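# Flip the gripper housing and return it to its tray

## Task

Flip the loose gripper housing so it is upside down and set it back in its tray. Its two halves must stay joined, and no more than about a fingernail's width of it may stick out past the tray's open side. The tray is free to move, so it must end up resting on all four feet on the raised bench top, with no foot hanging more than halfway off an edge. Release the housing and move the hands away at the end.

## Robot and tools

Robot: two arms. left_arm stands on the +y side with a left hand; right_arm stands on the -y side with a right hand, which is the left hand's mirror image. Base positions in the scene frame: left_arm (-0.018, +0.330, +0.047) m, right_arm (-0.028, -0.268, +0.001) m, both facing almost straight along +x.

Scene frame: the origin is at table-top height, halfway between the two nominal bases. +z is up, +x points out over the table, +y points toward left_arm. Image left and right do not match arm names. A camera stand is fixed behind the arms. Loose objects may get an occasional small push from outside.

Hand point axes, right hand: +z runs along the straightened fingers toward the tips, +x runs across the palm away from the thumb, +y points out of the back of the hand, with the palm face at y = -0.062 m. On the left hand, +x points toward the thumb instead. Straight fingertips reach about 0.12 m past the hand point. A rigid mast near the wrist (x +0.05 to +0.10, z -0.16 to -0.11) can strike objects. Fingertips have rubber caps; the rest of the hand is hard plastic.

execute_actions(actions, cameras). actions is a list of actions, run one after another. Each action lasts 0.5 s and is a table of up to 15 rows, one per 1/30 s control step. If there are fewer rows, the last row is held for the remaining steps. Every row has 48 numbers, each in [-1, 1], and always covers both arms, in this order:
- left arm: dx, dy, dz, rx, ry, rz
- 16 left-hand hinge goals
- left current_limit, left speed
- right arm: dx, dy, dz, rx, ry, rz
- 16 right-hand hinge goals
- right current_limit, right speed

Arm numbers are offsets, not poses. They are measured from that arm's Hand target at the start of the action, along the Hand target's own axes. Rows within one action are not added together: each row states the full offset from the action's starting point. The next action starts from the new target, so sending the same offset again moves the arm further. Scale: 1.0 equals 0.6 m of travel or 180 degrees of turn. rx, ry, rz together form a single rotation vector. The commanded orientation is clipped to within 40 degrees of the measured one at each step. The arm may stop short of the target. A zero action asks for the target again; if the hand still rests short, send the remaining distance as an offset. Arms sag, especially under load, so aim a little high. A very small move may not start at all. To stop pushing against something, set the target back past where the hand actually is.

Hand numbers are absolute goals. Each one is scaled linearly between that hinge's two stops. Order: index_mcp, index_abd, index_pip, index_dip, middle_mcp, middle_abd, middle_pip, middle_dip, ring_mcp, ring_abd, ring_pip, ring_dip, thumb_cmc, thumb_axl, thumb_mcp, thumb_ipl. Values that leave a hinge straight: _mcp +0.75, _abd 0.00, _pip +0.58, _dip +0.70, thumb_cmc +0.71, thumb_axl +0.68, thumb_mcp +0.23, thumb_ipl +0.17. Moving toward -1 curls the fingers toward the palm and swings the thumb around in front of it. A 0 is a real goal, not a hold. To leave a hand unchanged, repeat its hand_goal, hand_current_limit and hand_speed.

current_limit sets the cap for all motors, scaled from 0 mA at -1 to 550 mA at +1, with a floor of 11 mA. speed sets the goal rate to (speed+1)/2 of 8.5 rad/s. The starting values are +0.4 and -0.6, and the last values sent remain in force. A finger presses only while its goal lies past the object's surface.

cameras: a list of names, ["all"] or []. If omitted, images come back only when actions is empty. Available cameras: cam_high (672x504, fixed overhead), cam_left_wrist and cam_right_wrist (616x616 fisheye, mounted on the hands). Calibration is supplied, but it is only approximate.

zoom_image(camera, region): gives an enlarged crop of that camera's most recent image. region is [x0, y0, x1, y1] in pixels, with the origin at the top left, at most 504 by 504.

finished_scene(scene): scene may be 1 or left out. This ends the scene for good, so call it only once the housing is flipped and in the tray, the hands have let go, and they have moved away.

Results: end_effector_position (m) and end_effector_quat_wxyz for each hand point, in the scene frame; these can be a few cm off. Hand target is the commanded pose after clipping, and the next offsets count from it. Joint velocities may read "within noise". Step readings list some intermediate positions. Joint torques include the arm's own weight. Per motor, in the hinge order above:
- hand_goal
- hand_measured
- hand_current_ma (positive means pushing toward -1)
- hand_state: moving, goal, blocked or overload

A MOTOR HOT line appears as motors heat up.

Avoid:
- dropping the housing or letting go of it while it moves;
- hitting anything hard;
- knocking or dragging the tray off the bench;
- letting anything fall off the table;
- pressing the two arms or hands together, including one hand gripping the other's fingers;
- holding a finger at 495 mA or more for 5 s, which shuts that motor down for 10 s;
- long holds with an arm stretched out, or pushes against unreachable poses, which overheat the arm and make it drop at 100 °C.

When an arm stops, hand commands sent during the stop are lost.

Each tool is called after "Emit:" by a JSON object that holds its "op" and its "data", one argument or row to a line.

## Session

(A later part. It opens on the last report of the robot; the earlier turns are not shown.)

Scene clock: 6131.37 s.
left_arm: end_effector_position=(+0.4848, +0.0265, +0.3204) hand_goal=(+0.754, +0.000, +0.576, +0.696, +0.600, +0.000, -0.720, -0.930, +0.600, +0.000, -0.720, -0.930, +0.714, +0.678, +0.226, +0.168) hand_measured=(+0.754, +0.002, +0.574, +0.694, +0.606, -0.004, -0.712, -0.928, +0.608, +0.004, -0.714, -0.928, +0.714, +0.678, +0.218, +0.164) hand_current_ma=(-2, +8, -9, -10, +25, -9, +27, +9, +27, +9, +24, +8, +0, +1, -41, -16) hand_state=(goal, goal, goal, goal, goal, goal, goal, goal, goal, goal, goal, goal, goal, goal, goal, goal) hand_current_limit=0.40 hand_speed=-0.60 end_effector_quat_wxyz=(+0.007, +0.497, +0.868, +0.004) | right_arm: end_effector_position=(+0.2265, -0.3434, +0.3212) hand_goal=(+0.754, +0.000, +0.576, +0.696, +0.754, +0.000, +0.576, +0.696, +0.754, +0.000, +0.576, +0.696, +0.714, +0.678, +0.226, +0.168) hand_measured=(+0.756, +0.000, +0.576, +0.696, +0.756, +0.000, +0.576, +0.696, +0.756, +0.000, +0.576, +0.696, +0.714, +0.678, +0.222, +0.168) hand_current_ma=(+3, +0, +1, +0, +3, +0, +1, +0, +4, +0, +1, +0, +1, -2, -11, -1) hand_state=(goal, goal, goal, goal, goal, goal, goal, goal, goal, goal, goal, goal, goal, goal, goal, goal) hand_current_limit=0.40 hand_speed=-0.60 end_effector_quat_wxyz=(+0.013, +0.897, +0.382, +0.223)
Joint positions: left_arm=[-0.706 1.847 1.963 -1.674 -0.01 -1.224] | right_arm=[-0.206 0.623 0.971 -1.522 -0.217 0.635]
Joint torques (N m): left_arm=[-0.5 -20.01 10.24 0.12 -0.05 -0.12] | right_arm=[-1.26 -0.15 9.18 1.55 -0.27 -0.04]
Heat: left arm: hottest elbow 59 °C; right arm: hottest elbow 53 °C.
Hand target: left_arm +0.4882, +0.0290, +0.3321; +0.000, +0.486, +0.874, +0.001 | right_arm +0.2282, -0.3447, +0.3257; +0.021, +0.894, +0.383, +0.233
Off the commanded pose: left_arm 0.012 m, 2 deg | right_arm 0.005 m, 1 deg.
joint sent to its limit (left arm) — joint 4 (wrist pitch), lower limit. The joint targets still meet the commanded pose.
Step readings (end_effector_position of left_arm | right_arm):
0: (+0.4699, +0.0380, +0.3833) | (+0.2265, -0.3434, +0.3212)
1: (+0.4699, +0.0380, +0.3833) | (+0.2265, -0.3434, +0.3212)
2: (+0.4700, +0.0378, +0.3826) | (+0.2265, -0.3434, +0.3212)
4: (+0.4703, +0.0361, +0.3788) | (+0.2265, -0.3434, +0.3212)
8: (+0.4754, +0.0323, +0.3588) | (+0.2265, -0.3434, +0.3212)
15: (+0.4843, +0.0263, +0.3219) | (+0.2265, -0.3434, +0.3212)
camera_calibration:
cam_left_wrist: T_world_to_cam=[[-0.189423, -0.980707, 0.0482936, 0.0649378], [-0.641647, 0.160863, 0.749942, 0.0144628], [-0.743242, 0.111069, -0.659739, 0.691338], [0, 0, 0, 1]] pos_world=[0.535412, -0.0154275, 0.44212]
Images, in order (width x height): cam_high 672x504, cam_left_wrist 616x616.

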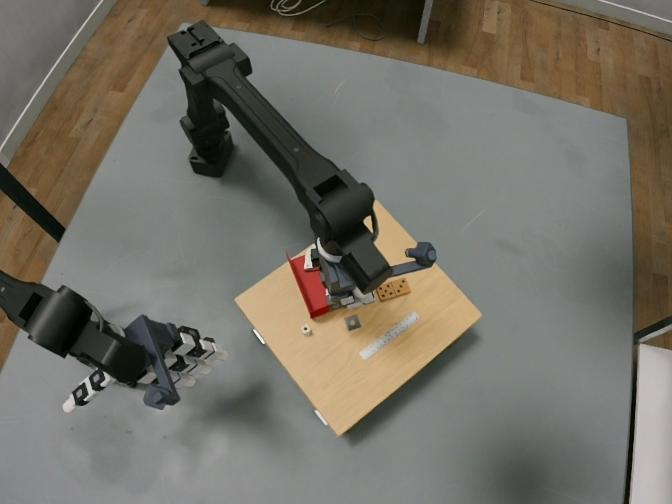

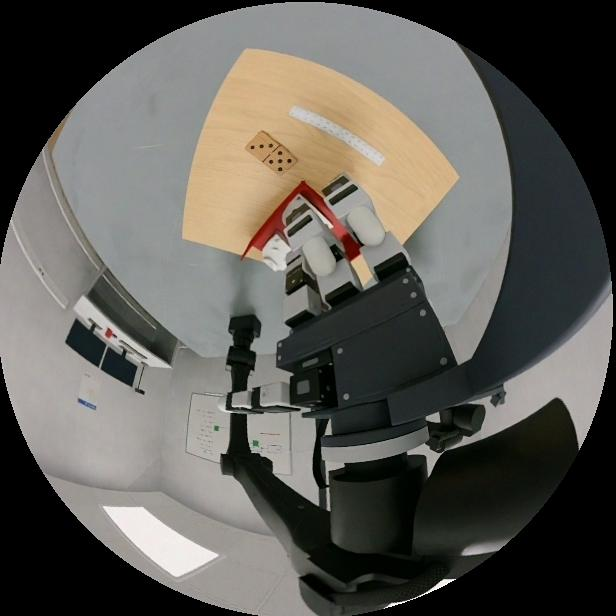

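Emit:
{"op": "execute_actions", "data": {
  "actions": [
    [[0,0,0.015,0,0,0,0.754,0,0.576,0.696,0.6,0,-0.72,-0.93,0.6,0,-0.72,-0.93,0.714,0.678,0.226,0.168,0.4,-0.6,0,0,0,0,0,0,0.754,0,0.576,0.696,0.754,0,0.576,0.696,0.754,0,0.576,0.696,0.714,0.678,0.226,0.168,0.4,-0.6],[0,0,0.03,0,0,0,0.754,0,0.576,0.696,0.6,0,-0.72,-0.93,0.6,0,-0.72,-0.93,0.714,0.678,0.226,0.168,0.4,-0.6,0,0,0,0,0,0,0.754,0,0.576,0.696,0.754,0,0.576,0.696,0.754,0,0.576,0.696,0.714,0.678,0.226,0.168,0.4,-0.6]],
    [[0,0,0.01,0,0,0,0.754,0,0.576,0.696,0.6,0,-0.72,-0.93,0.6,0,-0.72,-0.93,0.714,0.678,0.226,0.168,0.4,-0.6,0,0,0,0,0,0,0.754,0,0.576,0.696,0.754,0,0.576,0.696,0.754,0,0.576,0.696,0.714,0.678,0.226,0.168,0.4,-0.6],[0,0,0.02,0,0,0,0.754,0,0.576,0.696,0.6,0,-0.72,-0.93,0.6,0,-0.72,-0.93,0.714,0.678,0.226,0.168,0.4,-0.6,0,0,0,0,0,0,0.754,0,0.576,0.696,0.754,0,0.576,0.696,0.754,0,0.576,0.696,0.714,0.678,0.226,0.168,0.4,-0.6]]
  ],
  "cameras": ["cam_left_wrist"]
}}

Emit:
{"op": "zoom_image", "data": {
  "camera": "cam_left_wrist",
  "region": [240, 160, 400, 320]
}}

Scene clock: 6145.33 s.
left_arm: end_effector_position=(+0.4837, +0.0270, +0.3098) hand_goal=(+0.754, +0.000, +0.576, +0.696, +0.600, +0.000, -0.720, -0.930, +0.600, +0.000, -0.720, -0.930, +0.714, +0.678, +0.226, +0.168) hand_measured=(+0.754, +0.002, +0.574, +0.694, +0.606, -0.004, -0.712, -0.928, +0.608, +0.004, -0.714, -0.928, +0.714, +0.678, +0.218, +0.164) hand_current_ma=(-2, +8, -9, -10, +25, -9, +27, +9, +27, +9, +24, +8, +0, +1, -41, -16) hand_state=(goal, goal, goal, goal, goal, goal, goal, goal, goal, goal, goal, goal, goal, goal, goal, goal) hand_current_limit=0.40 hand_speed=-0.60 end_effector_quat_wxyz=(+0.002, +0.497, +0.868, +0.001) | right_arm: end_effector_position=(+0.2265, -0.3434, +0.3212) hand_goal=(+0.754, +0.000, +0.576, +0.696, +0.754, +0.000, +0.576, +0.696, +0.754, +0.000, +0.576, +0.696, +0.714, +0.678, +0.226, +0.168) hand_measured=(+0.756, +0.000, +0.576, +0.696, +0.756, +0.000, +0.576, +0.696, +0.756, +0.000, +0.576, +0.696, +0.714, +0.678, +0.222, +0.168) hand_current_ma=(+3, +0, +1, +0, +3, +0, +1, +0, +4, +0, +1, +0, +1, -2, -11, -1) hand_state=(goal, goal, goal, goal, goal, goal, goal, goal, goal, goal, goal, goal, goal, goal, goal, goal) hand_current_limit=0.40 hand_speed=-0.60 end_effector_quat_wxyz=(+0.013, +0.897, +0.382, +0.223)
Joint positions: left_arm=[-0.705 1.848 1.937 -1.657 -0.003 -1.224] | right_arm=[-0.206 0.623 0.971 -1.522 -0.217 0.635]
Joint torques (N m): left_arm=[-0.67 -18.08 8.65 0.54 -0.04 -0.17] | right_arm=[-1.49 -0.15 9.22 1.62 -0.26 -0.06]
Heat: left arm: hottest elbow 59 °C; right arm: hottest elbow 53 °C.
Hand target: left_arm +0.4883, +0.0290, +0.3020; +0.000, +0.486, +0.874, +0.000 | right_arm +0.2282, -0.3447, +0.3257; +0.021, +0.894, +0.383, +0.233
Off the commanded pose: left_arm 0.009 m, 1 deg | right_arm 0.005 m, 1 deg.
Step readings (end_effector_position of left_arm | right_arm):
0: (+0.4848, +0.0265, +0.3204) | (+0.2265, -0.3434, +0.3212)
1: (+0.4848, +0.0264, +0.3204) | (+0.2265, -0.3434, +0.3212)
2: (+0.4847, +0.0264, +0.3203) | (+0.2265, -0.3434, +0.3212)
4: (+0.4845, +0.0262, +0.3201) | (+0.2265, -0.3434, +0.3212)
8: (+0.4844, +0.0261, +0.3199) | (+0.2265, -0.3434, +0.3212)
15: (+0.4846, +0.0264, +0.3198) | (+0.2265, -0.3434, +0.3212)
16: (+0.4846, +0.0264, +0.3198) | (+0.2265, -0.3434, +0.3212)
17: (+0.4846, +0.0264, +0.3198) | (+0.2265, -0.3434, +0.3212)
19: (+0.4845, +0.0265, +0.3185) | (+0.2265, -0.3434, +0.3212)
23: (+0.4838, +0.0269, +0.3128) | (+0.2265, -0.3434, +0.3212)
30: (+0.4835, +0.0272, +0.3098) | (+0.2265, -0.3434, +0.3212)
camera_calibration:
cam_left_wrist: T_world_to_cam=[[-0.18742, -0.981008, 0.0499653, 0.0642273], [-0.633283, 0.159559, 0.757294, 0.0153018], [-0.750884, 0.11029, -0.65116, 0.684489], [0, 0, 0, 1]] pos_world=[0.535699, -0.0149263, 0.430915]
Images, in order (width x height): cam_left_wrist 616x616.

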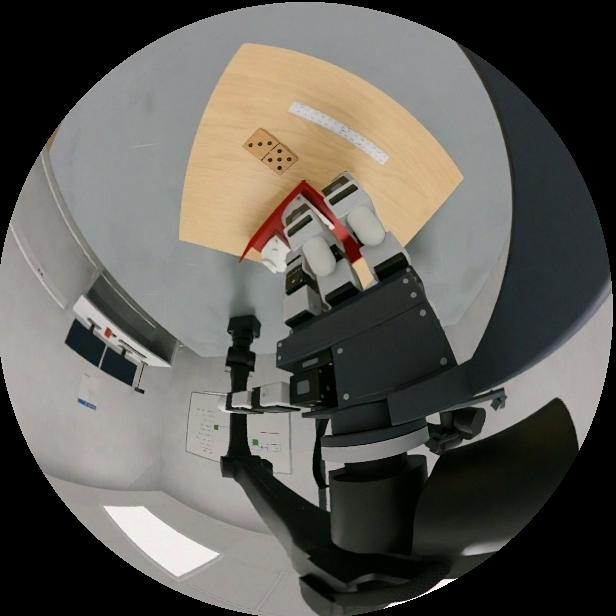

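Scaled by 3.150 from the camera's 616x616 image, which has a finer 880x880 frame.

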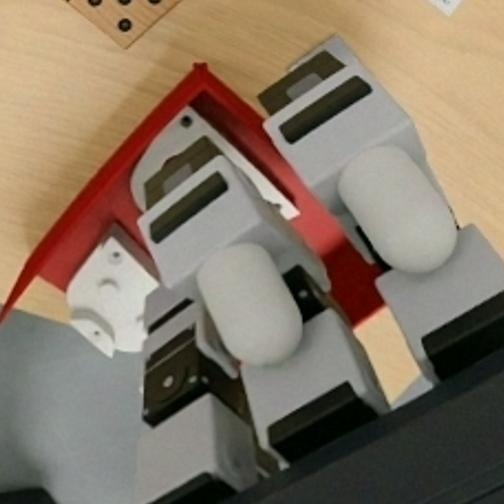

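Emit:
{"op": "execute_actions", "data": {
  "actions": [
    [[0,0,0.012,0,0,0,0.754,0,0.576,0.696,0.6,0,-0.72,-0.93,0.6,0,-0.72,-0.93,0.714,0.678,0.226,0.168,0.4,-0.6,0,0,0,0,0,0,0.754,0,0.576,0.696,0.754,0,0.576,0.696,0.754,0,0.576,0.696,0.714,0.678,0.226,0.168,0.4,-0.6],[0,0,0.024,0,0,0,0.754,0,0.576,0.696,0.6,0,-0.72,-0.93,0.6,0,-0.72,-0.93,0.714,0.678,0.226,0.168,0.4,-0.6,0,0,0,0,0,0,0.754,0,0.576,0.696,0.754,0,0.576,0.696,0.754,0,0.576,0.696,0.714,0.678,0.226,0.168,0.4,-0.6]]
  ],
  "cameras": ["cam_left_wrist"]
}}

Emit:
{"op": "zoom_image", "data": {
  "camera": "cam_left_wrist",
  "region": [240, 160, 400, 320]
}}

Scene clock: 6151.37 s.
left_arm: end_effector_position=(+0.4848, +0.0266, +0.2997) hand_goal=(+0.754, +0.000, +0.576, +0.696, +0.600, +0.000, -0.720, -0.930, +0.600, +0.000, -0.720, -0.930, +0.714, +0.678, +0.226, +0.168) hand_measured=(+0.754, +0.004, +0.576, +0.694, +0.606, -0.004, -0.712, -0.928, +0.606, +0.002, -0.714, -0.928, +0.714, +0.678, +0.218, +0.164) hand_current_ma=(+0, +11, -3, -7, +21, -9, +27, +9, +23, +8, +24, +8, +1, +1, -41, -16) hand_state=(goal, goal, goal, goal, goal, goal, goal, goal, goal, goal, goal, goal, goal, goal, goal, goal) hand_current_limit=0.40 hand_speed=-0.60 end_effector_quat_wxyz=(+0.004, +0.496, +0.868, +0.001) | right_arm: end_effector_position=(+0.2265, -0.3434, +0.3212) hand_goal=(+0.754, +0.000, +0.576, +0.696, +0.754, +0.000, +0.576, +0.696, +0.754, +0.000, +0.576, +0.696, +0.714, +0.678, +0.226, +0.168) hand_measured=(+0.756, +0.000, +0.576, +0.696, +0.756, +0.000, +0.576, +0.696, +0.756, +0.000, +0.576, +0.696, +0.714, +0.678, +0.222, +0.168) hand_current_ma=(+3, +0, +1, +0, +3, +0, +1, +0, +4, +0, +1, +0, +1, -2, -11, -1) hand_state=(goal, goal, goal, goal, goal, goal, goal, goal, goal, goal, goal, goal, goal, goal, goal, goal) hand_current_limit=0.40 hand_speed=-0.60 end_effector_quat_wxyz=(+0.013, +0.897, +0.382, +0.223)
Joint positions: left_arm=[-0.704 1.846 1.909 -1.626 -0.003 -1.226] | right_arm=[-0.206 0.623 0.971 -1.522 -0.217 0.635]
Joint torques (N m): left_arm=[-1.32 -18.26 7.77 0.68 -0.08 -0.1] | right_arm=[-1.61 -0.21 9.18 1.58 -0.27 -0.08]
Heat: left arm: hottest elbow 59 °C; right arm: hottest elbow 53 °C.
Hand target: left_arm +0.4883, +0.0290, +0.2876; +0.000, +0.486, +0.874, +0.001 | right_arm +0.2282, -0.3447, +0.3257; +0.021, +0.894, +0.383, +0.233
Off the commanded pose: left_arm 0.013 m, 1 deg | right_arm 0.005 m, 1 deg.
Step readings (end_effector_position of left_arm | right_arm):
0: (+0.4837, +0.0270, +0.3098) | (+0.2265, -0.3434, +0.3212)
1: (+0.4837, +0.0270, +0.3098) | (+0.2265, -0.3434, +0.3212)
2: (+0.4838, +0.0269, +0.3090) | (+0.2265, -0.3434, +0.3212)
4: (+0.4846, +0.0263, +0.3059) | (+0.2265, -0.3434, +0.3212)
8: (+0.4838, +0.0270, +0.2991) | (+0.2265, -0.3434, +0.3212)
15: (+0.4848, +0.0266, +0.2997) | (+0.2265, -0.3434, +0.3212)
camera_calibration:
cam_left_wrist: T_world_to_cam=[[-0.185754, -0.981203, 0.052302, 0.0631005], [-0.635841, 0.160613, 0.754923, 0.0256648], [-0.749134, 0.106974, -0.653724, 0.67887], [0, 0, 0, 1]] pos_world=[0.536604, -0.0148291, 0.421118]
Images, in order (width x height): cam_left_wrist 616x616.

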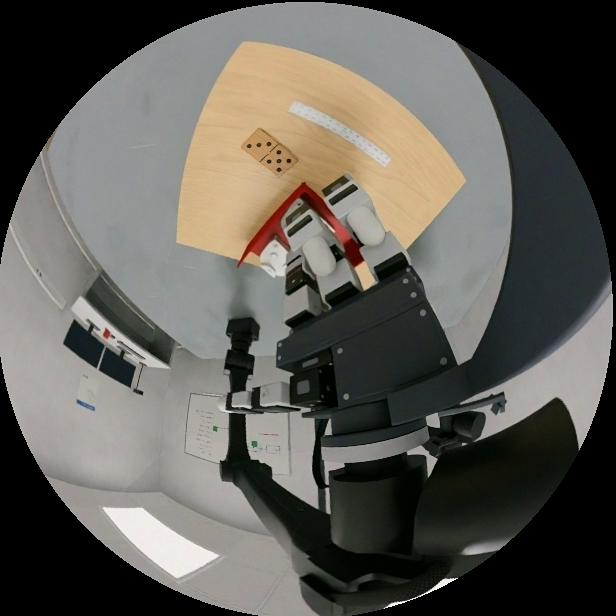

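Scaled by 3.150 from the camera's 616x616 image, which has a finer 880x880 frame.

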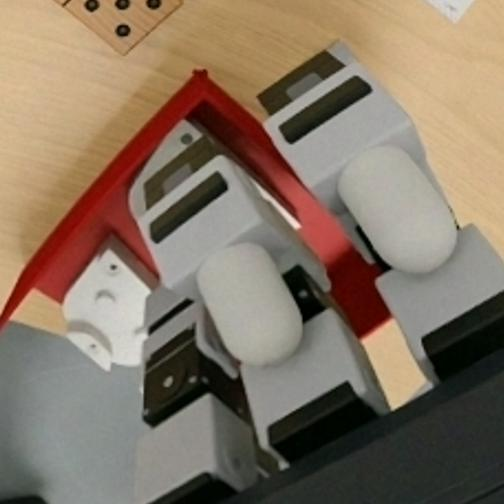

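Emit:
{"op": "execute_actions", "data": {
  "actions": [
    [[-0.008,0,0.01,0,0,0,0.754,0,0.576,0.696,0.6,0,-0.72,-0.93,0.6,0,-0.72,-0.93,0.714,0.678,0.226,0.168,0.4,-0.6,0,0,0,0,0,0,0.754,0,0.576,0.696,0.754,0,0.576,0.696,0.754,0,0.576,0.696,0.714,0.678,0.226,0.168,0.4,-0.6],[-0.01,0,0.02,0,0,0,0.754,0,0.576,0.696,0.6,0,-0.72,-0.93,0.6,0,-0.72,-0.93,0.714,0.678,0.226,0.168,0.4,-0.6,0,0,0,0,0,0,0.754,0,0.576,0.696,0.754,0,0.576,0.696,0.754,0,0.576,0.696,0.714,0.678,0.226,0.168,0.4,-0.6]]
  ],
  "cameras": ["cam_left_wrist"]
}}

Emit:
{"op": "zoom_image", "data": {
  "camera": "cam_left_wrist",
  "region": [240, 160, 400, 320]
}}

Scene clock: 6159.17 s.
left_arm: end_effector_position=(+0.4859, +0.0258, +0.2988) hand_goal=(+0.754, +0.000, +0.576, +0.696, +0.600, +0.000, -0.720, -0.930, +0.600, +0.000, -0.720, -0.930, +0.714, +0.678, +0.226, +0.168) hand_measured=(+0.760, +0.022, +0.578, +0.696, +0.606, -0.004, -0.712, -0.928, +0.606, +0.002, -0.714, -0.928, +0.714, +0.678, +0.218, +0.164) hand_current_ma=(+23, +77, +9, -2, +21, -9, +27, +9, +23, +8, +24, +8, +1, +1, -41, -16) hand_state=(goal, blocked, goal, goal, goal, goal, goal, goal, goal, goal, goal, goal, goal, goal, goal, goal) hand_current_limit=0.40 hand_speed=-0.60 end_effector_quat_wxyz=(+0.008, +0.493, +0.870, +0.000) | right_arm: end_effector_position=(+0.2265, -0.3434, +0.3212) hand_goal=(+0.754, +0.000, +0.576, +0.696, +0.754, +0.000, +0.576, +0.696, +0.754, +0.000, +0.576, +0.696, +0.714, +0.678, +0.226, +0.168) hand_measured=(+0.756, +0.000, +0.576, +0.696, +0.756, +0.000, +0.576, +0.696, +0.756, +0.000, +0.576, +0.696, +0.714, +0.678, +0.222, +0.168) hand_current_ma=(+3, +0, +1, +0, +3, +0, +1, +0, +4, +0, +1, +0, +1, -2, -11, -1) hand_state=(goal, goal, goal, goal, goal, goal, goal, goal, goal, goal, goal, goal, goal, goal, goal, goal) hand_current_limit=0.40 hand_speed=-0.60 end_effector_quat_wxyz=(+0.013, +0.897, +0.382, +0.223)
Joint positions: left_arm=[-0.704 1.846 1.906 -1.616 -0.003 -1.231] | right_arm=[-0.206 0.623 0.971 -1.522 -0.217 0.635]
Joint torques (N m): left_arm=[-0.91 -15.91 7.12 1.33 -0.08 -0.13] | right_arm=[-1.38 -0.38 9.18 1.65 -0.25 -0.07]
Heat: left arm: hottest elbow 59 °C; right arm: hottest elbow 53 °C.
Hand target: left_arm +0.4914, +0.0239, +0.2756; +0.000, +0.486, +0.874, +0.001 | right_arm +0.2282, -0.3447, +0.3257; +0.021, +0.894, +0.383, +0.233
Off the commanded pose: left_arm 0.024 m, 1 deg | right_arm 0.005 m, 1 deg.
Step readings (end_effector_position of left_arm | right_arm):
0: (+0.4848, +0.0266, +0.2997) | (+0.2265, -0.3434, +0.3212)
1: (+0.4848, +0.0266, +0.2997) | (+0.2265, -0.3434, +0.3212)
2: (+0.4848, +0.0266, +0.2997) | (+0.2265, -0.3434, +0.3212)
4: (+0.4852, +0.0263, +0.2990) | (+0.2265, -0.3434, +0.3212)
8: (+0.4857, +0.0259, +0.2987) | (+0.2265, -0.3434, +0.3212)
15: (+0.4859, +0.0257, +0.2988) | (+0.2265, -0.3434, +0.3212)
camera_calibration:
cam_left_wrist: T_world_to_cam=[[-0.180747, -0.981943, 0.0558387, 0.0590485], [-0.640934, 0.16066, 0.750594, 0.0309844], [-0.746012, 0.099879, -0.6584, 0.679189], [0, 0, 0, 1]] pos_world=[0.537215, -0.0148323, 0.420624]
Images, in order (width x height): cam_left_wrist 616x616.

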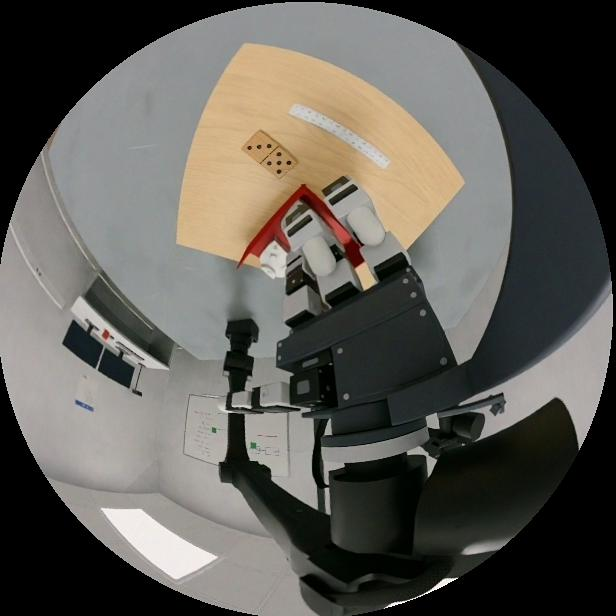

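Scaled by 3.150 from the camera's 616x616 image, which has a finer 880x880 frame.

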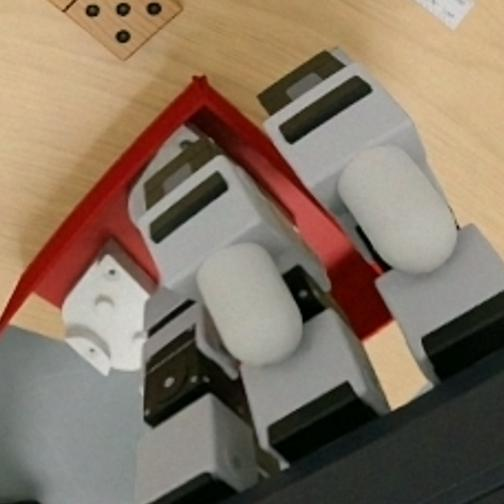

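Emit:
{"op": "execute_actions", "data": {
  "actions": [
    [[0.01,0,-0.01,0,0,0,0.754,0,0.576,0.696,0.6,0,-0.72,-0.93,0.6,0,-0.72,-0.93,0.714,0.678,0.226,0.168,0.4,-0.6,0,0,0,0,0,0,0.754,0,0.576,0.696,0.754,0,0.576,0.696,0.754,0,0.576,0.696,0.714,0.678,0.226,0.168,0.4,-0.6],[0.02,0,-0.015,0,0,0,0.754,0,0.576,0.696,0.6,0,-0.72,-0.93,0.6,0,-0.72,-0.93,0.714,0.678,0.226,0.168,0.4,-0.6,0,0,0,0,0,0,0.754,0,0.576,0.696,0.754,0,0.576,0.696,0.754,0,0.576,0.696,0.714,0.678,0.226,0.168,0.4,-0.6],[0.03,0,-0.015,0,0,0,0.754,0,0.576,0.696,0.6,0,-0.72,-0.93,0.6,0,-0.72,-0.93,0.714,0.678,0.226,0.168,0.4,-0.6,0,0,0,0,0,0,0.754,0,0.576,0.696,0.754,0,0.576,0.696,0.754,0,0.576,0.696,0.714,0.678,0.226,0.168,0.4,-0.6]]
  ],
  "cameras": ["cam_left_wrist", "cam_high"]
}}

Emit:
{"op": "zoom_image", "data": {
  "camera": "cam_left_wrist",
  "region": [240, 160, 400, 320]
}}

Emit:
{"op": "zoom_image", "data": {
  "camera": "cam_high",
  "region": [270, 210, 400, 330]
}}

Scene clock: 6175.87 s.
left_arm: end_effector_position=(+0.4779, +0.0375, +0.2900) hand_goal=(+0.754, +0.000, +0.576, +0.696, +0.600, +0.000, -0.720, -0.930, +0.600, +0.000, -0.720, -0.930, +0.714, +0.678, +0.226, +0.168) hand_measured=(+0.754, -0.002, +0.576, +0.696, +0.606, -0.004, -0.712, -0.928, +0.606, +0.002, -0.714, -0.928, +0.714, +0.678, +0.218, +0.164) hand_current_ma=(+0, -5, +3, -2, +21, -9, +27, +9, +23, +8, +24, +8, +1, +1, -41, -16) hand_state=(goal, goal, goal, goal, goal, goal, goal, goal, goal, goal, goal, goal, goal, goal, goal, goal) hand_current_limit=0.40 hand_speed=-0.60 end_effector_quat_wxyz=(+0.000, +0.490, +0.872, +0.001) | right_arm: end_effector_position=(+0.2265, -0.3434, +0.3212) hand_goal=(+0.754, +0.000, +0.576, +0.696, +0.754, +0.000, +0.576, +0.696, +0.754, +0.000, +0.576, +0.696, +0.714, +0.678, +0.226, +0.168) hand_measured=(+0.756, +0.000, +0.576, +0.696, +0.756, +0.000, +0.576, +0.696, +0.756, +0.000, +0.576, +0.696, +0.714, +0.678, +0.222, +0.168) hand_current_ma=(+3, +0, +1, +0, +3, +0, +1, +0, +4, +0, +1, +0, +1, -2, -11, -1) hand_state=(goal, goal, goal, goal, goal, goal, goal, goal, goal, goal, goal, goal, goal, goal, goal, goal) hand_current_limit=0.40 hand_speed=-0.60 end_effector_quat_wxyz=(+0.013, +0.897, +0.382, +0.223)
Joint positions: left_arm=[-0.697 1.818 1.844 -1.597 -0.002 -1.231] | right_arm=[-0.206 0.623 0.971 -1.522 -0.217 0.635]
Joint torques (N m): left_arm=[-0.44 -18.2 8.66 0.43 -0.09 -0.01] | right_arm=[-1.61 -0.32 9.13 1.62 -0.25 -0.06]
Heat: left arm: hottest elbow 56 °C; right arm: hottest elbow 53 °C.
Hand target: left_arm +0.4819, +0.0392, +0.2847; +0.000, +0.486, +0.874, +0.000 | right_arm +0.2282, -0.3447, +0.3257; +0.021, +0.894, +0.383, +0.233
Off the commanded pose: left_arm 0.007 m, 1 deg | right_arm 0.005 m, 1 deg.
Step readings (end_effector_position of left_arm | right_arm):
0: (+0.4859, +0.0258, +0.2988) | (+0.2265, -0.3434, +0.3212)
1: (+0.4859, +0.0258, +0.2988) | (+0.2265, -0.3434, +0.3212)
2: (+0.4858, +0.0258, +0.2988) | (+0.2265, -0.3434, +0.3212)
4: (+0.4847, +0.0270, +0.2989) | (+0.2265, -0.3434, +0.3212)
8: (+0.4798, +0.0328, +0.2984) | (+0.2265, -0.3434, +0.3212)
15: (+0.4775, +0.0378, +0.2900) | (+0.2265, -0.3434, +0.3212)
camera_calibration:
cam_left_wrist: T_world_to_cam=[[-0.172959, -0.983715, 0.0488924, 0.0680128], [-0.632504, 0.148986, 0.760093, 0.0241636], [-0.754999, 0.10054, -0.647972, 0.667627], [0, 0, 0, 1]] pos_world=[0.531105, -0.00381832, 0.410912]
Images, in order (width x height): cam_high 672x504, cam_left_wrist 616x616.

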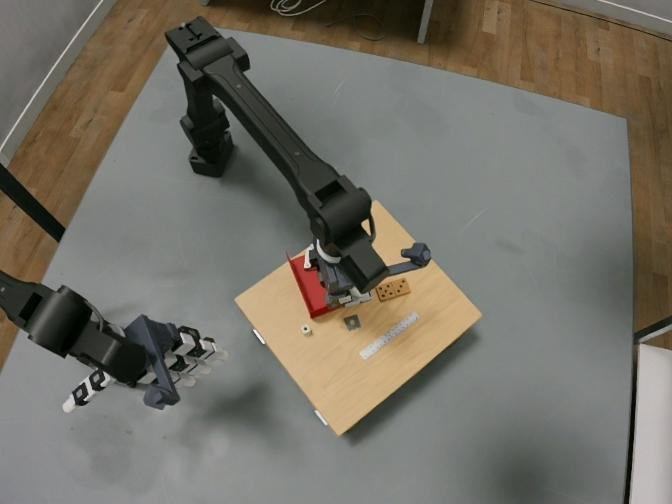

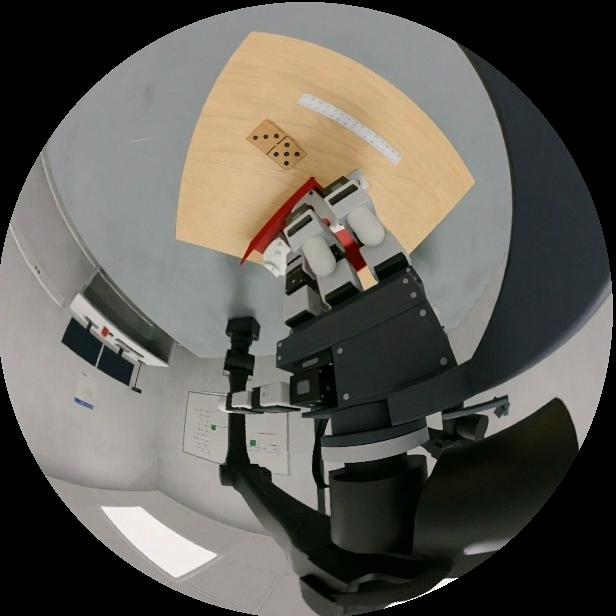

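Scaled by 3.150 from the camera's 616x616 image, which has a finer 880x880 frame.

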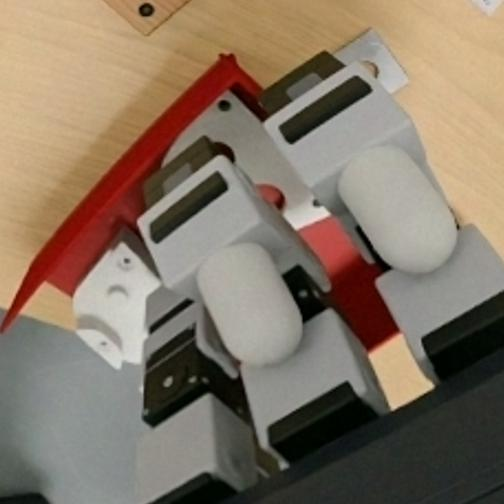

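Scaled by 3.877 from the camera's 672x504 image, which has a finer 960x720 frame.

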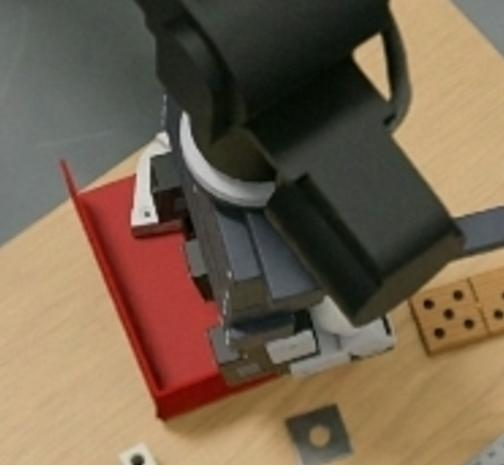

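Emit:
{"op": "execute_actions", "data": {
  "actions": [
    [[0.009,0,0.003,0,0,0,0.754,0,0.576,0.696,0.6,0,-0.72,-0.93,0.6,0,-0.72,-0.93,0.714,0.678,0.226,0.168,0.4,-0.6,0,0,0,0,0,0,0.754,0,0.576,0.696,0.754,0,0.576,0.696,0.754,0,0.576,0.696,0.714,0.678,0.226,0.168,0.4,-0.6],[0.018,0,0.003,0,0,0,0.754,0,0.576,0.696,0.6,0,-0.72,-0.93,0.6,0,-0.72,-0.93,0.714,0.678,0.226,0.168,0.4,-0.6,0,0,0,0,0,0,0.754,0,0.576,0.696,0.754,0,0.576,0.696,0.754,0,0.576,0.696,0.714,0.678,0.226,0.168,0.4,-0.6]]
  ],
  "cameras": ["cam_left_wrist", "cam_high"]
}}

Emit:
{"op": "zoom_image", "data": {
  "camera": "cam_left_wrist",
  "region": [240, 160, 400, 320]
}}

Emit:
{"op": "zoom_image", "data": {
  "camera": "cam_high",
  "region": [270, 210, 400, 330]
}}

Scene clock: 6190.90 s.
left_arm: end_effector_position=(+0.4750, +0.0414, +0.2897) hand_goal=(+0.754, +0.000, +0.576, +0.696, +0.600, +0.000, -0.720, -0.930, +0.600, +0.000, -0.720, -0.930, +0.714, +0.678, +0.226, +0.168) hand_measured=(+0.754, -0.018, +0.576, +0.696, +0.606, -0.004, -0.712, -0.928, +0.606, +0.002, -0.714, -0.928, +0.714, +0.678, +0.218, +0.164) hand_current_ma=(+0, -63, +3, -2, +21, -9, +27, +9, +23, +8, +24, +8, +1, +1, -41, -16) hand_state=(goal, goal, goal, goal, goal, goal, goal, goal, goal, goal, goal, goal, goal, goal, goal, goal) hand_current_limit=0.40 hand_speed=-0.60 end_effector_quat_wxyz=(+0.006, +0.489, +0.872, +0.000) | right_arm: end_effector_position=(+0.2265, -0.3434, +0.3212) hand_goal=(+0.754, +0.000, +0.576, +0.696, +0.754, +0.000, +0.576, +0.696, +0.754, +0.000, +0.576, +0.696, +0.714, +0.678, +0.226, +0.168) hand_measured=(+0.756, +0.000, +0.576, +0.696, +0.756, +0.000, +0.576, +0.696, +0.756, +0.000, +0.576, +0.696, +0.714, +0.678, +0.222, +0.168) hand_current_ma=(+3, +0, +1, +0, +3, +0, +1, +0, +4, +0, +1, +0, +1, -2, -11, -1) hand_state=(goal, goal, goal, goal, goal, goal, goal, goal, goal, goal, goal, goal, goal, goal, goal, goal) hand_current_limit=0.40 hand_speed=-0.60 end_effector_quat_wxyz=(+0.013, +0.897, +0.382, +0.223)
Joint positions: left_arm=[-0.694 1.796 1.812 -1.574 -0.002 -1.231] | right_arm=[-0.206 0.623 0.971 -1.522 -0.217 0.635]
Joint torques (N m): left_arm=[0.15 -17.55 7.46 0.27 -0.1 0.04] | right_arm=[-1.32 -0.26 9.2 1.7 -0.27 -0.07]
Heat: left arm: hottest elbow 55 °C; right arm: hottest elbow 53 °C.
Hand target: left_arm +0.4762, +0.0484, +0.2828; +0.000, +0.486, +0.874, +0.000 | right_arm +0.2282, -0.3447, +0.3257; +0.021, +0.894, +0.383, +0.233
Off the commanded pose: left_arm 0.010 m, 1 deg | right_arm 0.005 m, 1 deg.
Step readings (end_effector_position of left_arm | right_arm):
0: (+0.4779, +0.0375, +0.2900) | (+0.2265, -0.3434, +0.3212)
1: (+0.4779, +0.0375, +0.2900) | (+0.2265, -0.3434, +0.3212)
2: (+0.4778, +0.0376, +0.2894) | (+0.2265, -0.3434, +0.3212)
4: (+0.4773, +0.0383, +0.2890) | (+0.2265, -0.3434, +0.3212)
8: (+0.4752, +0.0408, +0.2897) | (+0.2265, -0.3434, +0.3212)
15: (+0.4749, +0.0415, +0.2897) | (+0.2265, -0.3434, +0.3212)
camera_calibration:
cam_left_wrist: T_world_to_cam=[[-0.17122, -0.983645, 0.0559075, 0.0685027], [-0.640129, 0.154202, 0.752633, 0.0275772], [-0.748945, 0.0930776, -0.656062, 0.664583], [0, 0, 0, 1]] pos_world=[0.527118, 0.00127219, 0.411422]
Images, in order (width x height): cam_high 672x504, cam_left_wrist 616x616.

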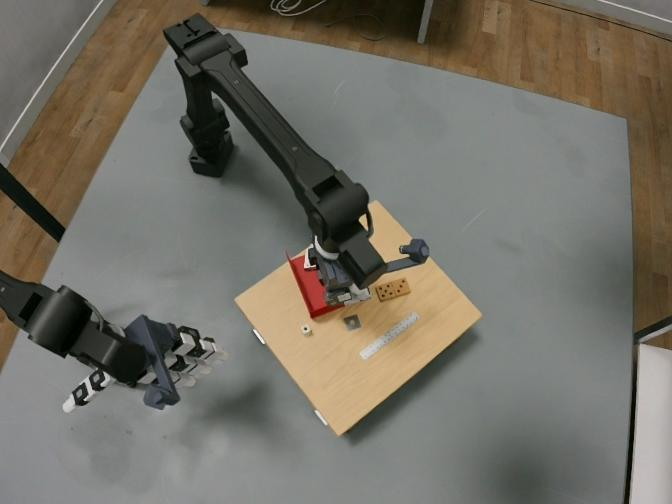

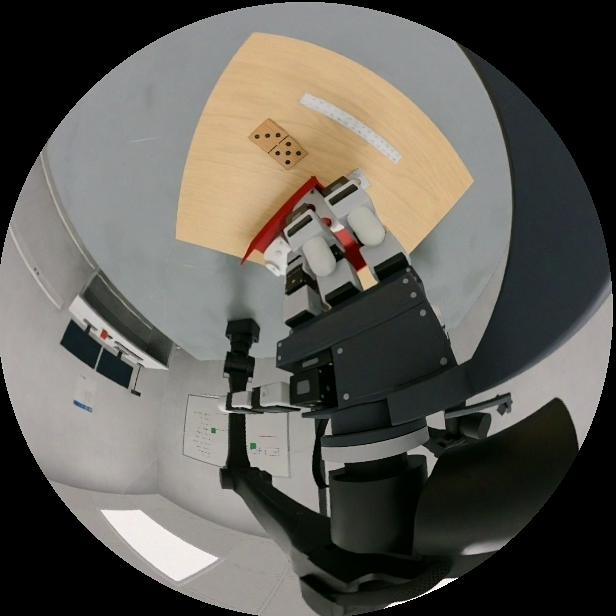

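Scaled by 3.150 from the camera's 616x616 image, which has a finer 880x880 frame.

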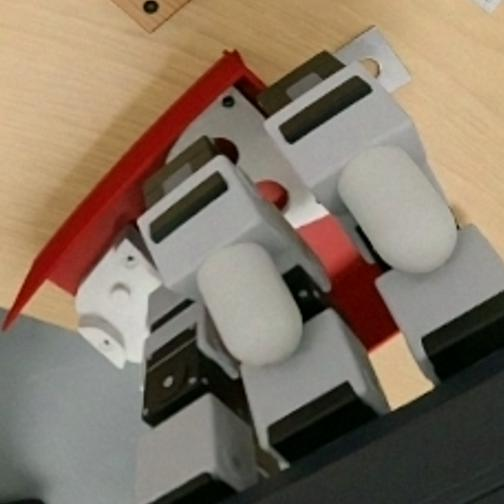

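Scaled by 3.877 from the camera's 672x504 image, which has a finer 960x720 frame.

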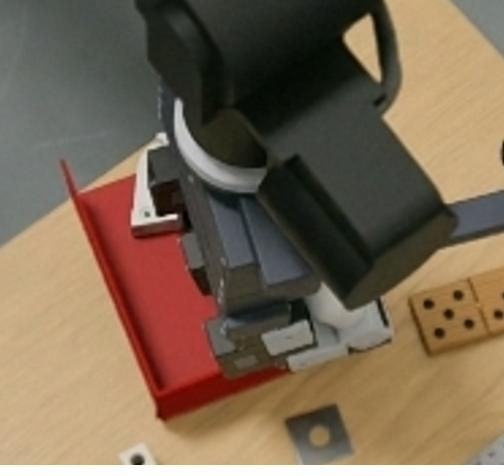

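Emit:
{"op": "execute_actions", "data": {
  "actions": [
    [[0.008,0,-0.004,0,0,0,0.754,0,0.576,0.696,0.6,0,-0.72,-0.93,0.6,0,-0.72,-0.93,0.714,0.678,0.226,0.168,0.4,-0.6,0,0,0,0,0,0,0.754,0,0.576,0.696,0.754,0,0.576,0.696,0.754,0,0.576,0.696,0.714,0.678,0.226,0.168,0.4,-0.6],[0.015,0,-0.006,0,0,0,0.754,0,0.576,0.696,0.6,0,-0.72,-0.93,0.6,0,-0.72,-0.93,0.714,0.678,0.226,0.168,0.4,-0.6,0,0,0,0,0,0,0.754,0,0.576,0.696,0.754,0,0.576,0.696,0.754,0,0.576,0.696,0.714,0.678,0.226,0.168,0.4,-0.6]]
  ],
  "cameras": ["cam_left_wrist"]
}}

Emit:
{"op": "zoom_image", "data": {
  "camera": "cam_left_wrist",
  "region": [240, 160, 400, 320]
}}

Scene clock: 6199.10 s.
left_arm: end_effector_position=(+0.4711, +0.0474, +0.2896) hand_goal=(+0.754, +0.000, +0.576, +0.696, +0.600, +0.000, -0.720, -0.930, +0.600, +0.000, -0.720, -0.930, +0.714, +0.678, +0.226, +0.168) hand_measured=(+0.752, -0.034, +0.576, +0.696, +0.606, -0.004, -0.712, -0.928, +0.606, +0.002, -0.714, -0.928, +0.714, +0.678, +0.218, +0.164) hand_current_ma=(-4, -122, +2, -2, +21, -9, +27, +9, +23, +8, +24, +8, +1, +1, -41, -16) hand_state=(goal, blocked, goal, goal, goal, goal, goal, goal, goal, goal, goal, goal, goal, goal, goal, goal) hand_current_limit=0.40 hand_speed=-0.60 end_effector_quat_wxyz=(+0.006, +0.487, +0.873, -0.001) | right_arm: end_effector_position=(+0.2265, -0.3434, +0.3212) hand_goal=(+0.754, +0.000, +0.576, +0.696, +0.754, +0.000, +0.576, +0.696, +0.754, +0.000, +0.576, +0.696, +0.714, +0.678, +0.226, +0.168) hand_measured=(+0.756, +0.000, +0.576, +0.696, +0.756, +0.000, +0.576, +0.696, +0.756, +0.000, +0.576, +0.696, +0.714, +0.678, +0.222, +0.168) hand_current_ma=(+3, +0, +1, +0, +3, +0, +1, +0, +4, +0, +1, +0, +1, -2, -11, -1) hand_state=(goal, goal, goal, goal, goal, goal, goal, goal, goal, goal, goal, goal, goal, goal, goal, goal) hand_current_limit=0.40 hand_speed=-0.60 end_effector_quat_wxyz=(+0.013, +0.897, +0.382, +0.223)
Joint positions: left_arm=[-0.69 1.779 1.788 -1.568 0 -1.231] | right_arm=[-0.206 0.623 0.971 -1.522 -0.217 0.635]
Joint torques (N m): left_arm=[-0.03 -17.96 7.46 0.01 -0.19 0.1] | right_arm=[-1.38 -0.38 9.14 1.59 -0.24 -0.06]
Heat: left arm: hottest elbow 55 °C; right arm: hottest elbow 53 °C.
Hand target: left_arm +0.4714, +0.0560, +0.2864; +0.000, +0.486, +0.874, +0.000 | right_arm +0.2282, -0.3447, +0.3257; +0.021, +0.894, +0.383, +0.233
Off the commanded pose: left_arm 0.009 m, 1 deg | right_arm 0.005 m, 1 deg.
Step readings (end_effector_position of left_arm | right_arm):
0: (+0.4750, +0.0414, +0.2897) | (+0.2265, -0.3434, +0.3212)
1: (+0.4749, +0.0414, +0.2899) | (+0.2265, -0.3434, +0.3212)
2: (+0.4746, +0.0417, +0.2895) | (+0.2265, -0.3434, +0.3212)
4: (+0.4737, +0.0428, +0.2900) | (+0.2265, -0.3434, +0.3212)
8: (+0.4715, +0.0462, +0.2899) | (+0.2265, -0.3434, +0.3212)
15: (+0.4711, +0.0474, +0.2896) | (+0.2265, -0.3434, +0.3212)
camera_calibration:
cam_left_wrist: T_world_to_cam=[[-0.166649, -0.984355, 0.0572219, 0.0711781], [-0.63943, 0.152065, 0.753661, 0.0236688], [-0.750571, 0.0890071, -0.654768, 0.66166], [0, 0, 0, 1]] pos_world=[0.523619, 0.0075729, 0.411322]
Images, in order (width x height): cam_left_wrist 616x616.

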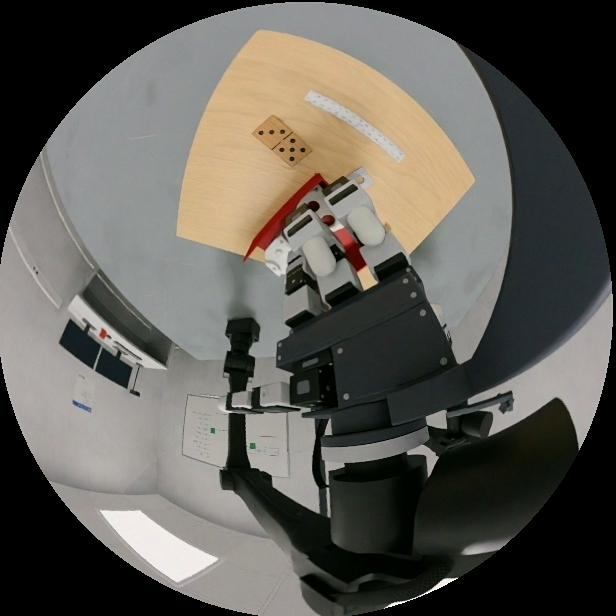

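Scaled by 3.150 from the camera's 616x616 image, which has a finer 880x880 frame.

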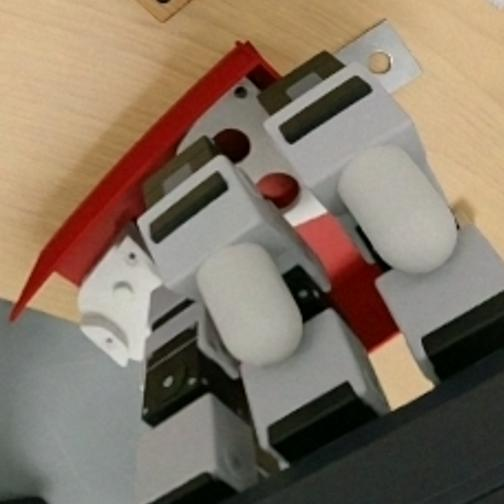

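Emit:
{"op": "execute_actions", "data": {
  "actions": [
    [[0.006,0,0.0,0,0,0,0.754,0,0.576,0.696,0.6,0,-0.72,-0.93,0.6,0,-0.72,-0.93,0.714,0.678,0.226,0.168,0.4,-0.6,0,0,0,0,0,0,0.754,0,0.576,0.696,0.754,0,0.576,0.696,0.754,0,0.576,0.696,0.714,0.678,0.226,0.168,0.4,-0.6],[0.01,0,0.0,0,0,0,0.754,0,0.576,0.696,0.6,0,-0.72,-0.93,0.6,0,-0.72,-0.93,0.714,0.678,0.226,0.168,0.4,-0.6,0,0,0,0,0,0,0.754,0,0.576,0.696,0.754,0,0.576,0.696,0.754,0,0.576,0.696,0.714,0.678,0.226,0.168,0.4,-0.6]]
  ],
  "cameras": ["cam_left_wrist", "cam_high"]
}}

Emit:
{"op": "zoom_image", "data": {
  "camera": "cam_left_wrist",
  "region": [240, 160, 400, 320]
}}

Emit:
{"op": "zoom_image", "data": {
  "camera": "cam_high",
  "region": [270, 210, 400, 330]
}}

Scene clock: 6247.07 s.
left_arm: end_effector_position=(+0.4677, +0.0528, +0.2895) hand_goal=(+0.754, +0.000, +0.576, +0.696, +0.600, +0.000, -0.720, -0.930, +0.600, +0.000, -0.720, -0.930, +0.714, +0.678, +0.226, +0.168) hand_measured=(+0.754, -0.038, +0.576, +0.696, +0.606, -0.004, -0.712, -0.928, +0.606, +0.002, -0.714, -0.928, +0.714, +0.678, +0.218, +0.164) hand_current_ma=(-3, -137, +1, -2, +21, -9, +27, +9, +23, +8, +24, +8, +1, +1, -41, -16) hand_state=(goal, blocked, goal, goal, goal, goal, goal, goal, goal, goal, goal, goal, goal, goal, goal, goal) hand_current_limit=0.40 hand_speed=-0.60 end_effector_quat_wxyz=(+0.005, +0.486, +0.874, -0.001) | right_arm: end_effector_position=(+0.2265, -0.3434, +0.3212) hand_goal=(+0.754, +0.000, +0.576, +0.696, +0.754, +0.000, +0.576, +0.696, +0.754, +0.000, +0.576, +0.696, +0.714, +0.678, +0.226, +0.168) hand_measured=(+0.756, +0.000, +0.576, +0.696, +0.756, +0.000, +0.576, +0.696, +0.756, +0.000, +0.576, +0.696, +0.714, +0.678, +0.222, +0.168) hand_current_ma=(+3, +0, +1, +0, +3, +0, +1, +0, +4, +0, +1, +0, +1, -2, -11, -1) hand_state=(goal, goal, goal, goal, goal, goal, goal, goal, goal, goal, goal, goal, goal, goal, goal, goal) hand_current_limit=0.40 hand_speed=-0.60 end_effector_quat_wxyz=(+0.013, +0.897, +0.382, +0.223)
Joint positions: left_arm=[-0.686 1.763 1.766 -1.563 0 -1.231] | right_arm=[-0.206 0.623 0.971 -1.522 -0.217 0.635]
Joint torques (N m): left_arm=[0.5 -17.79 7.32 0.05 -0.2 0.16] | right_arm=[-1.2 -0.09 9.18 1.59 -0.26 -0.08]
Heat: left arm: hottest elbow 53 °C; right arm: hottest elbow 53 °C.
Hand target: left_arm +0.4683, +0.0611, +0.2865; +0.000, +0.486, +0.874, +0.001 | right_arm +0.2282, -0.3447, +0.3257; +0.021, +0.894, +0.383, +0.233
Off the commanded pose: left_arm 0.009 m, 1 deg | right_arm 0.005 m, 1 deg.
Step readings (end_effector_position of left_arm | right_arm):
0: (+0.4711, +0.0474, +0.2896) | (+0.2265, -0.3434, +0.3212)
1: (+0.4711, +0.0474, +0.2896) | (+0.2265, -0.3434, +0.3212)
2: (+0.4712, +0.0477, +0.2896) | (+0.2265, -0.3434, +0.3212)
4: (+0.4704, +0.0483, +0.2898) | (+0.2265, -0.3434, +0.3212)
8: (+0.4681, +0.0518, +0.2898) | (+0.2265, -0.3434, +0.3212)
15: (+0.4677, +0.0528, +0.2895) | (+0.2265, -0.3434, +0.3212)
camera_calibration:
cam_left_wrist: T_world_to_cam=[[-0.162905, -0.984994, 0.056997, 0.0743237], [-0.639805, 0.149438, 0.753869, 0.0210672], [-0.751074, 0.0863421, -0.654548, 0.658837], [0, 0, 0, 1]] pos_world=[0.520422, 0.0131748, 0.411122]
Images, in order (width x height): cam_high 672x504, cam_left_wrist 616x616.

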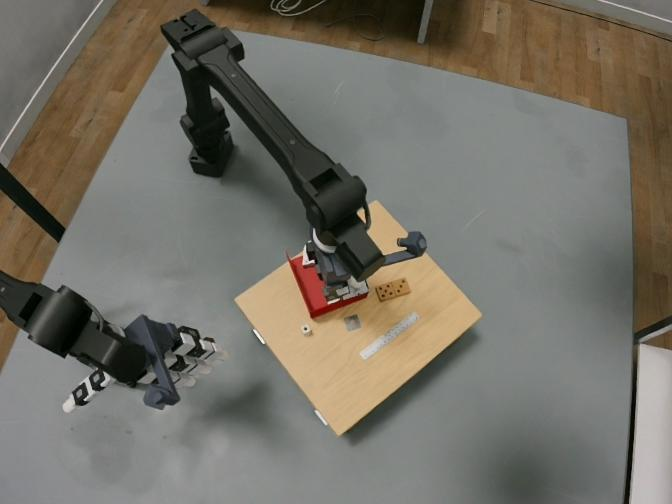

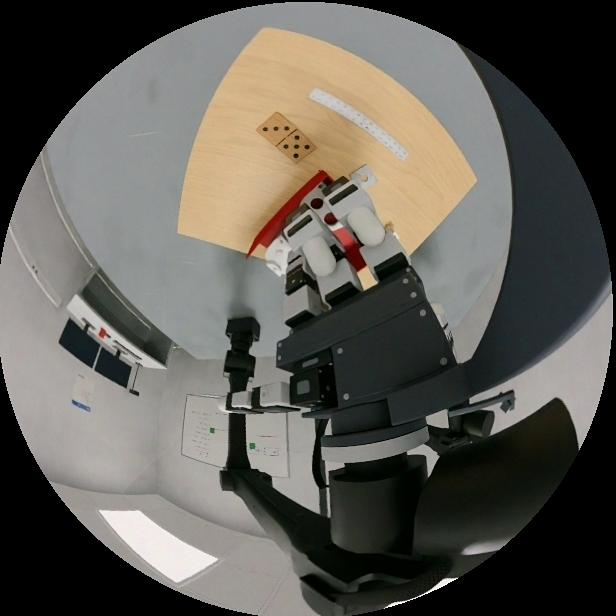

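Scaled by 3.150 from the camera's 616x616 image, which has a finer 880x880 frame.

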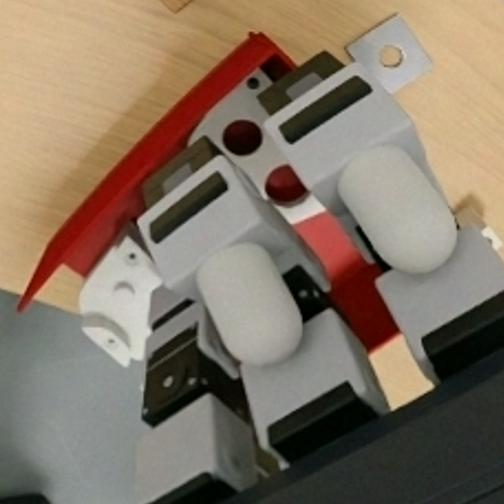

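Scaled by 3.877 from the camera's 672x504 image, which has a finer 960x720 frame.

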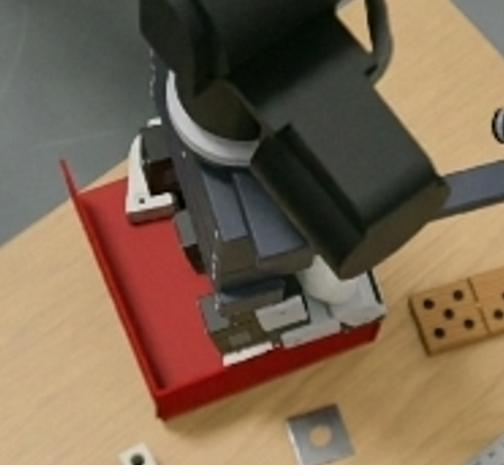

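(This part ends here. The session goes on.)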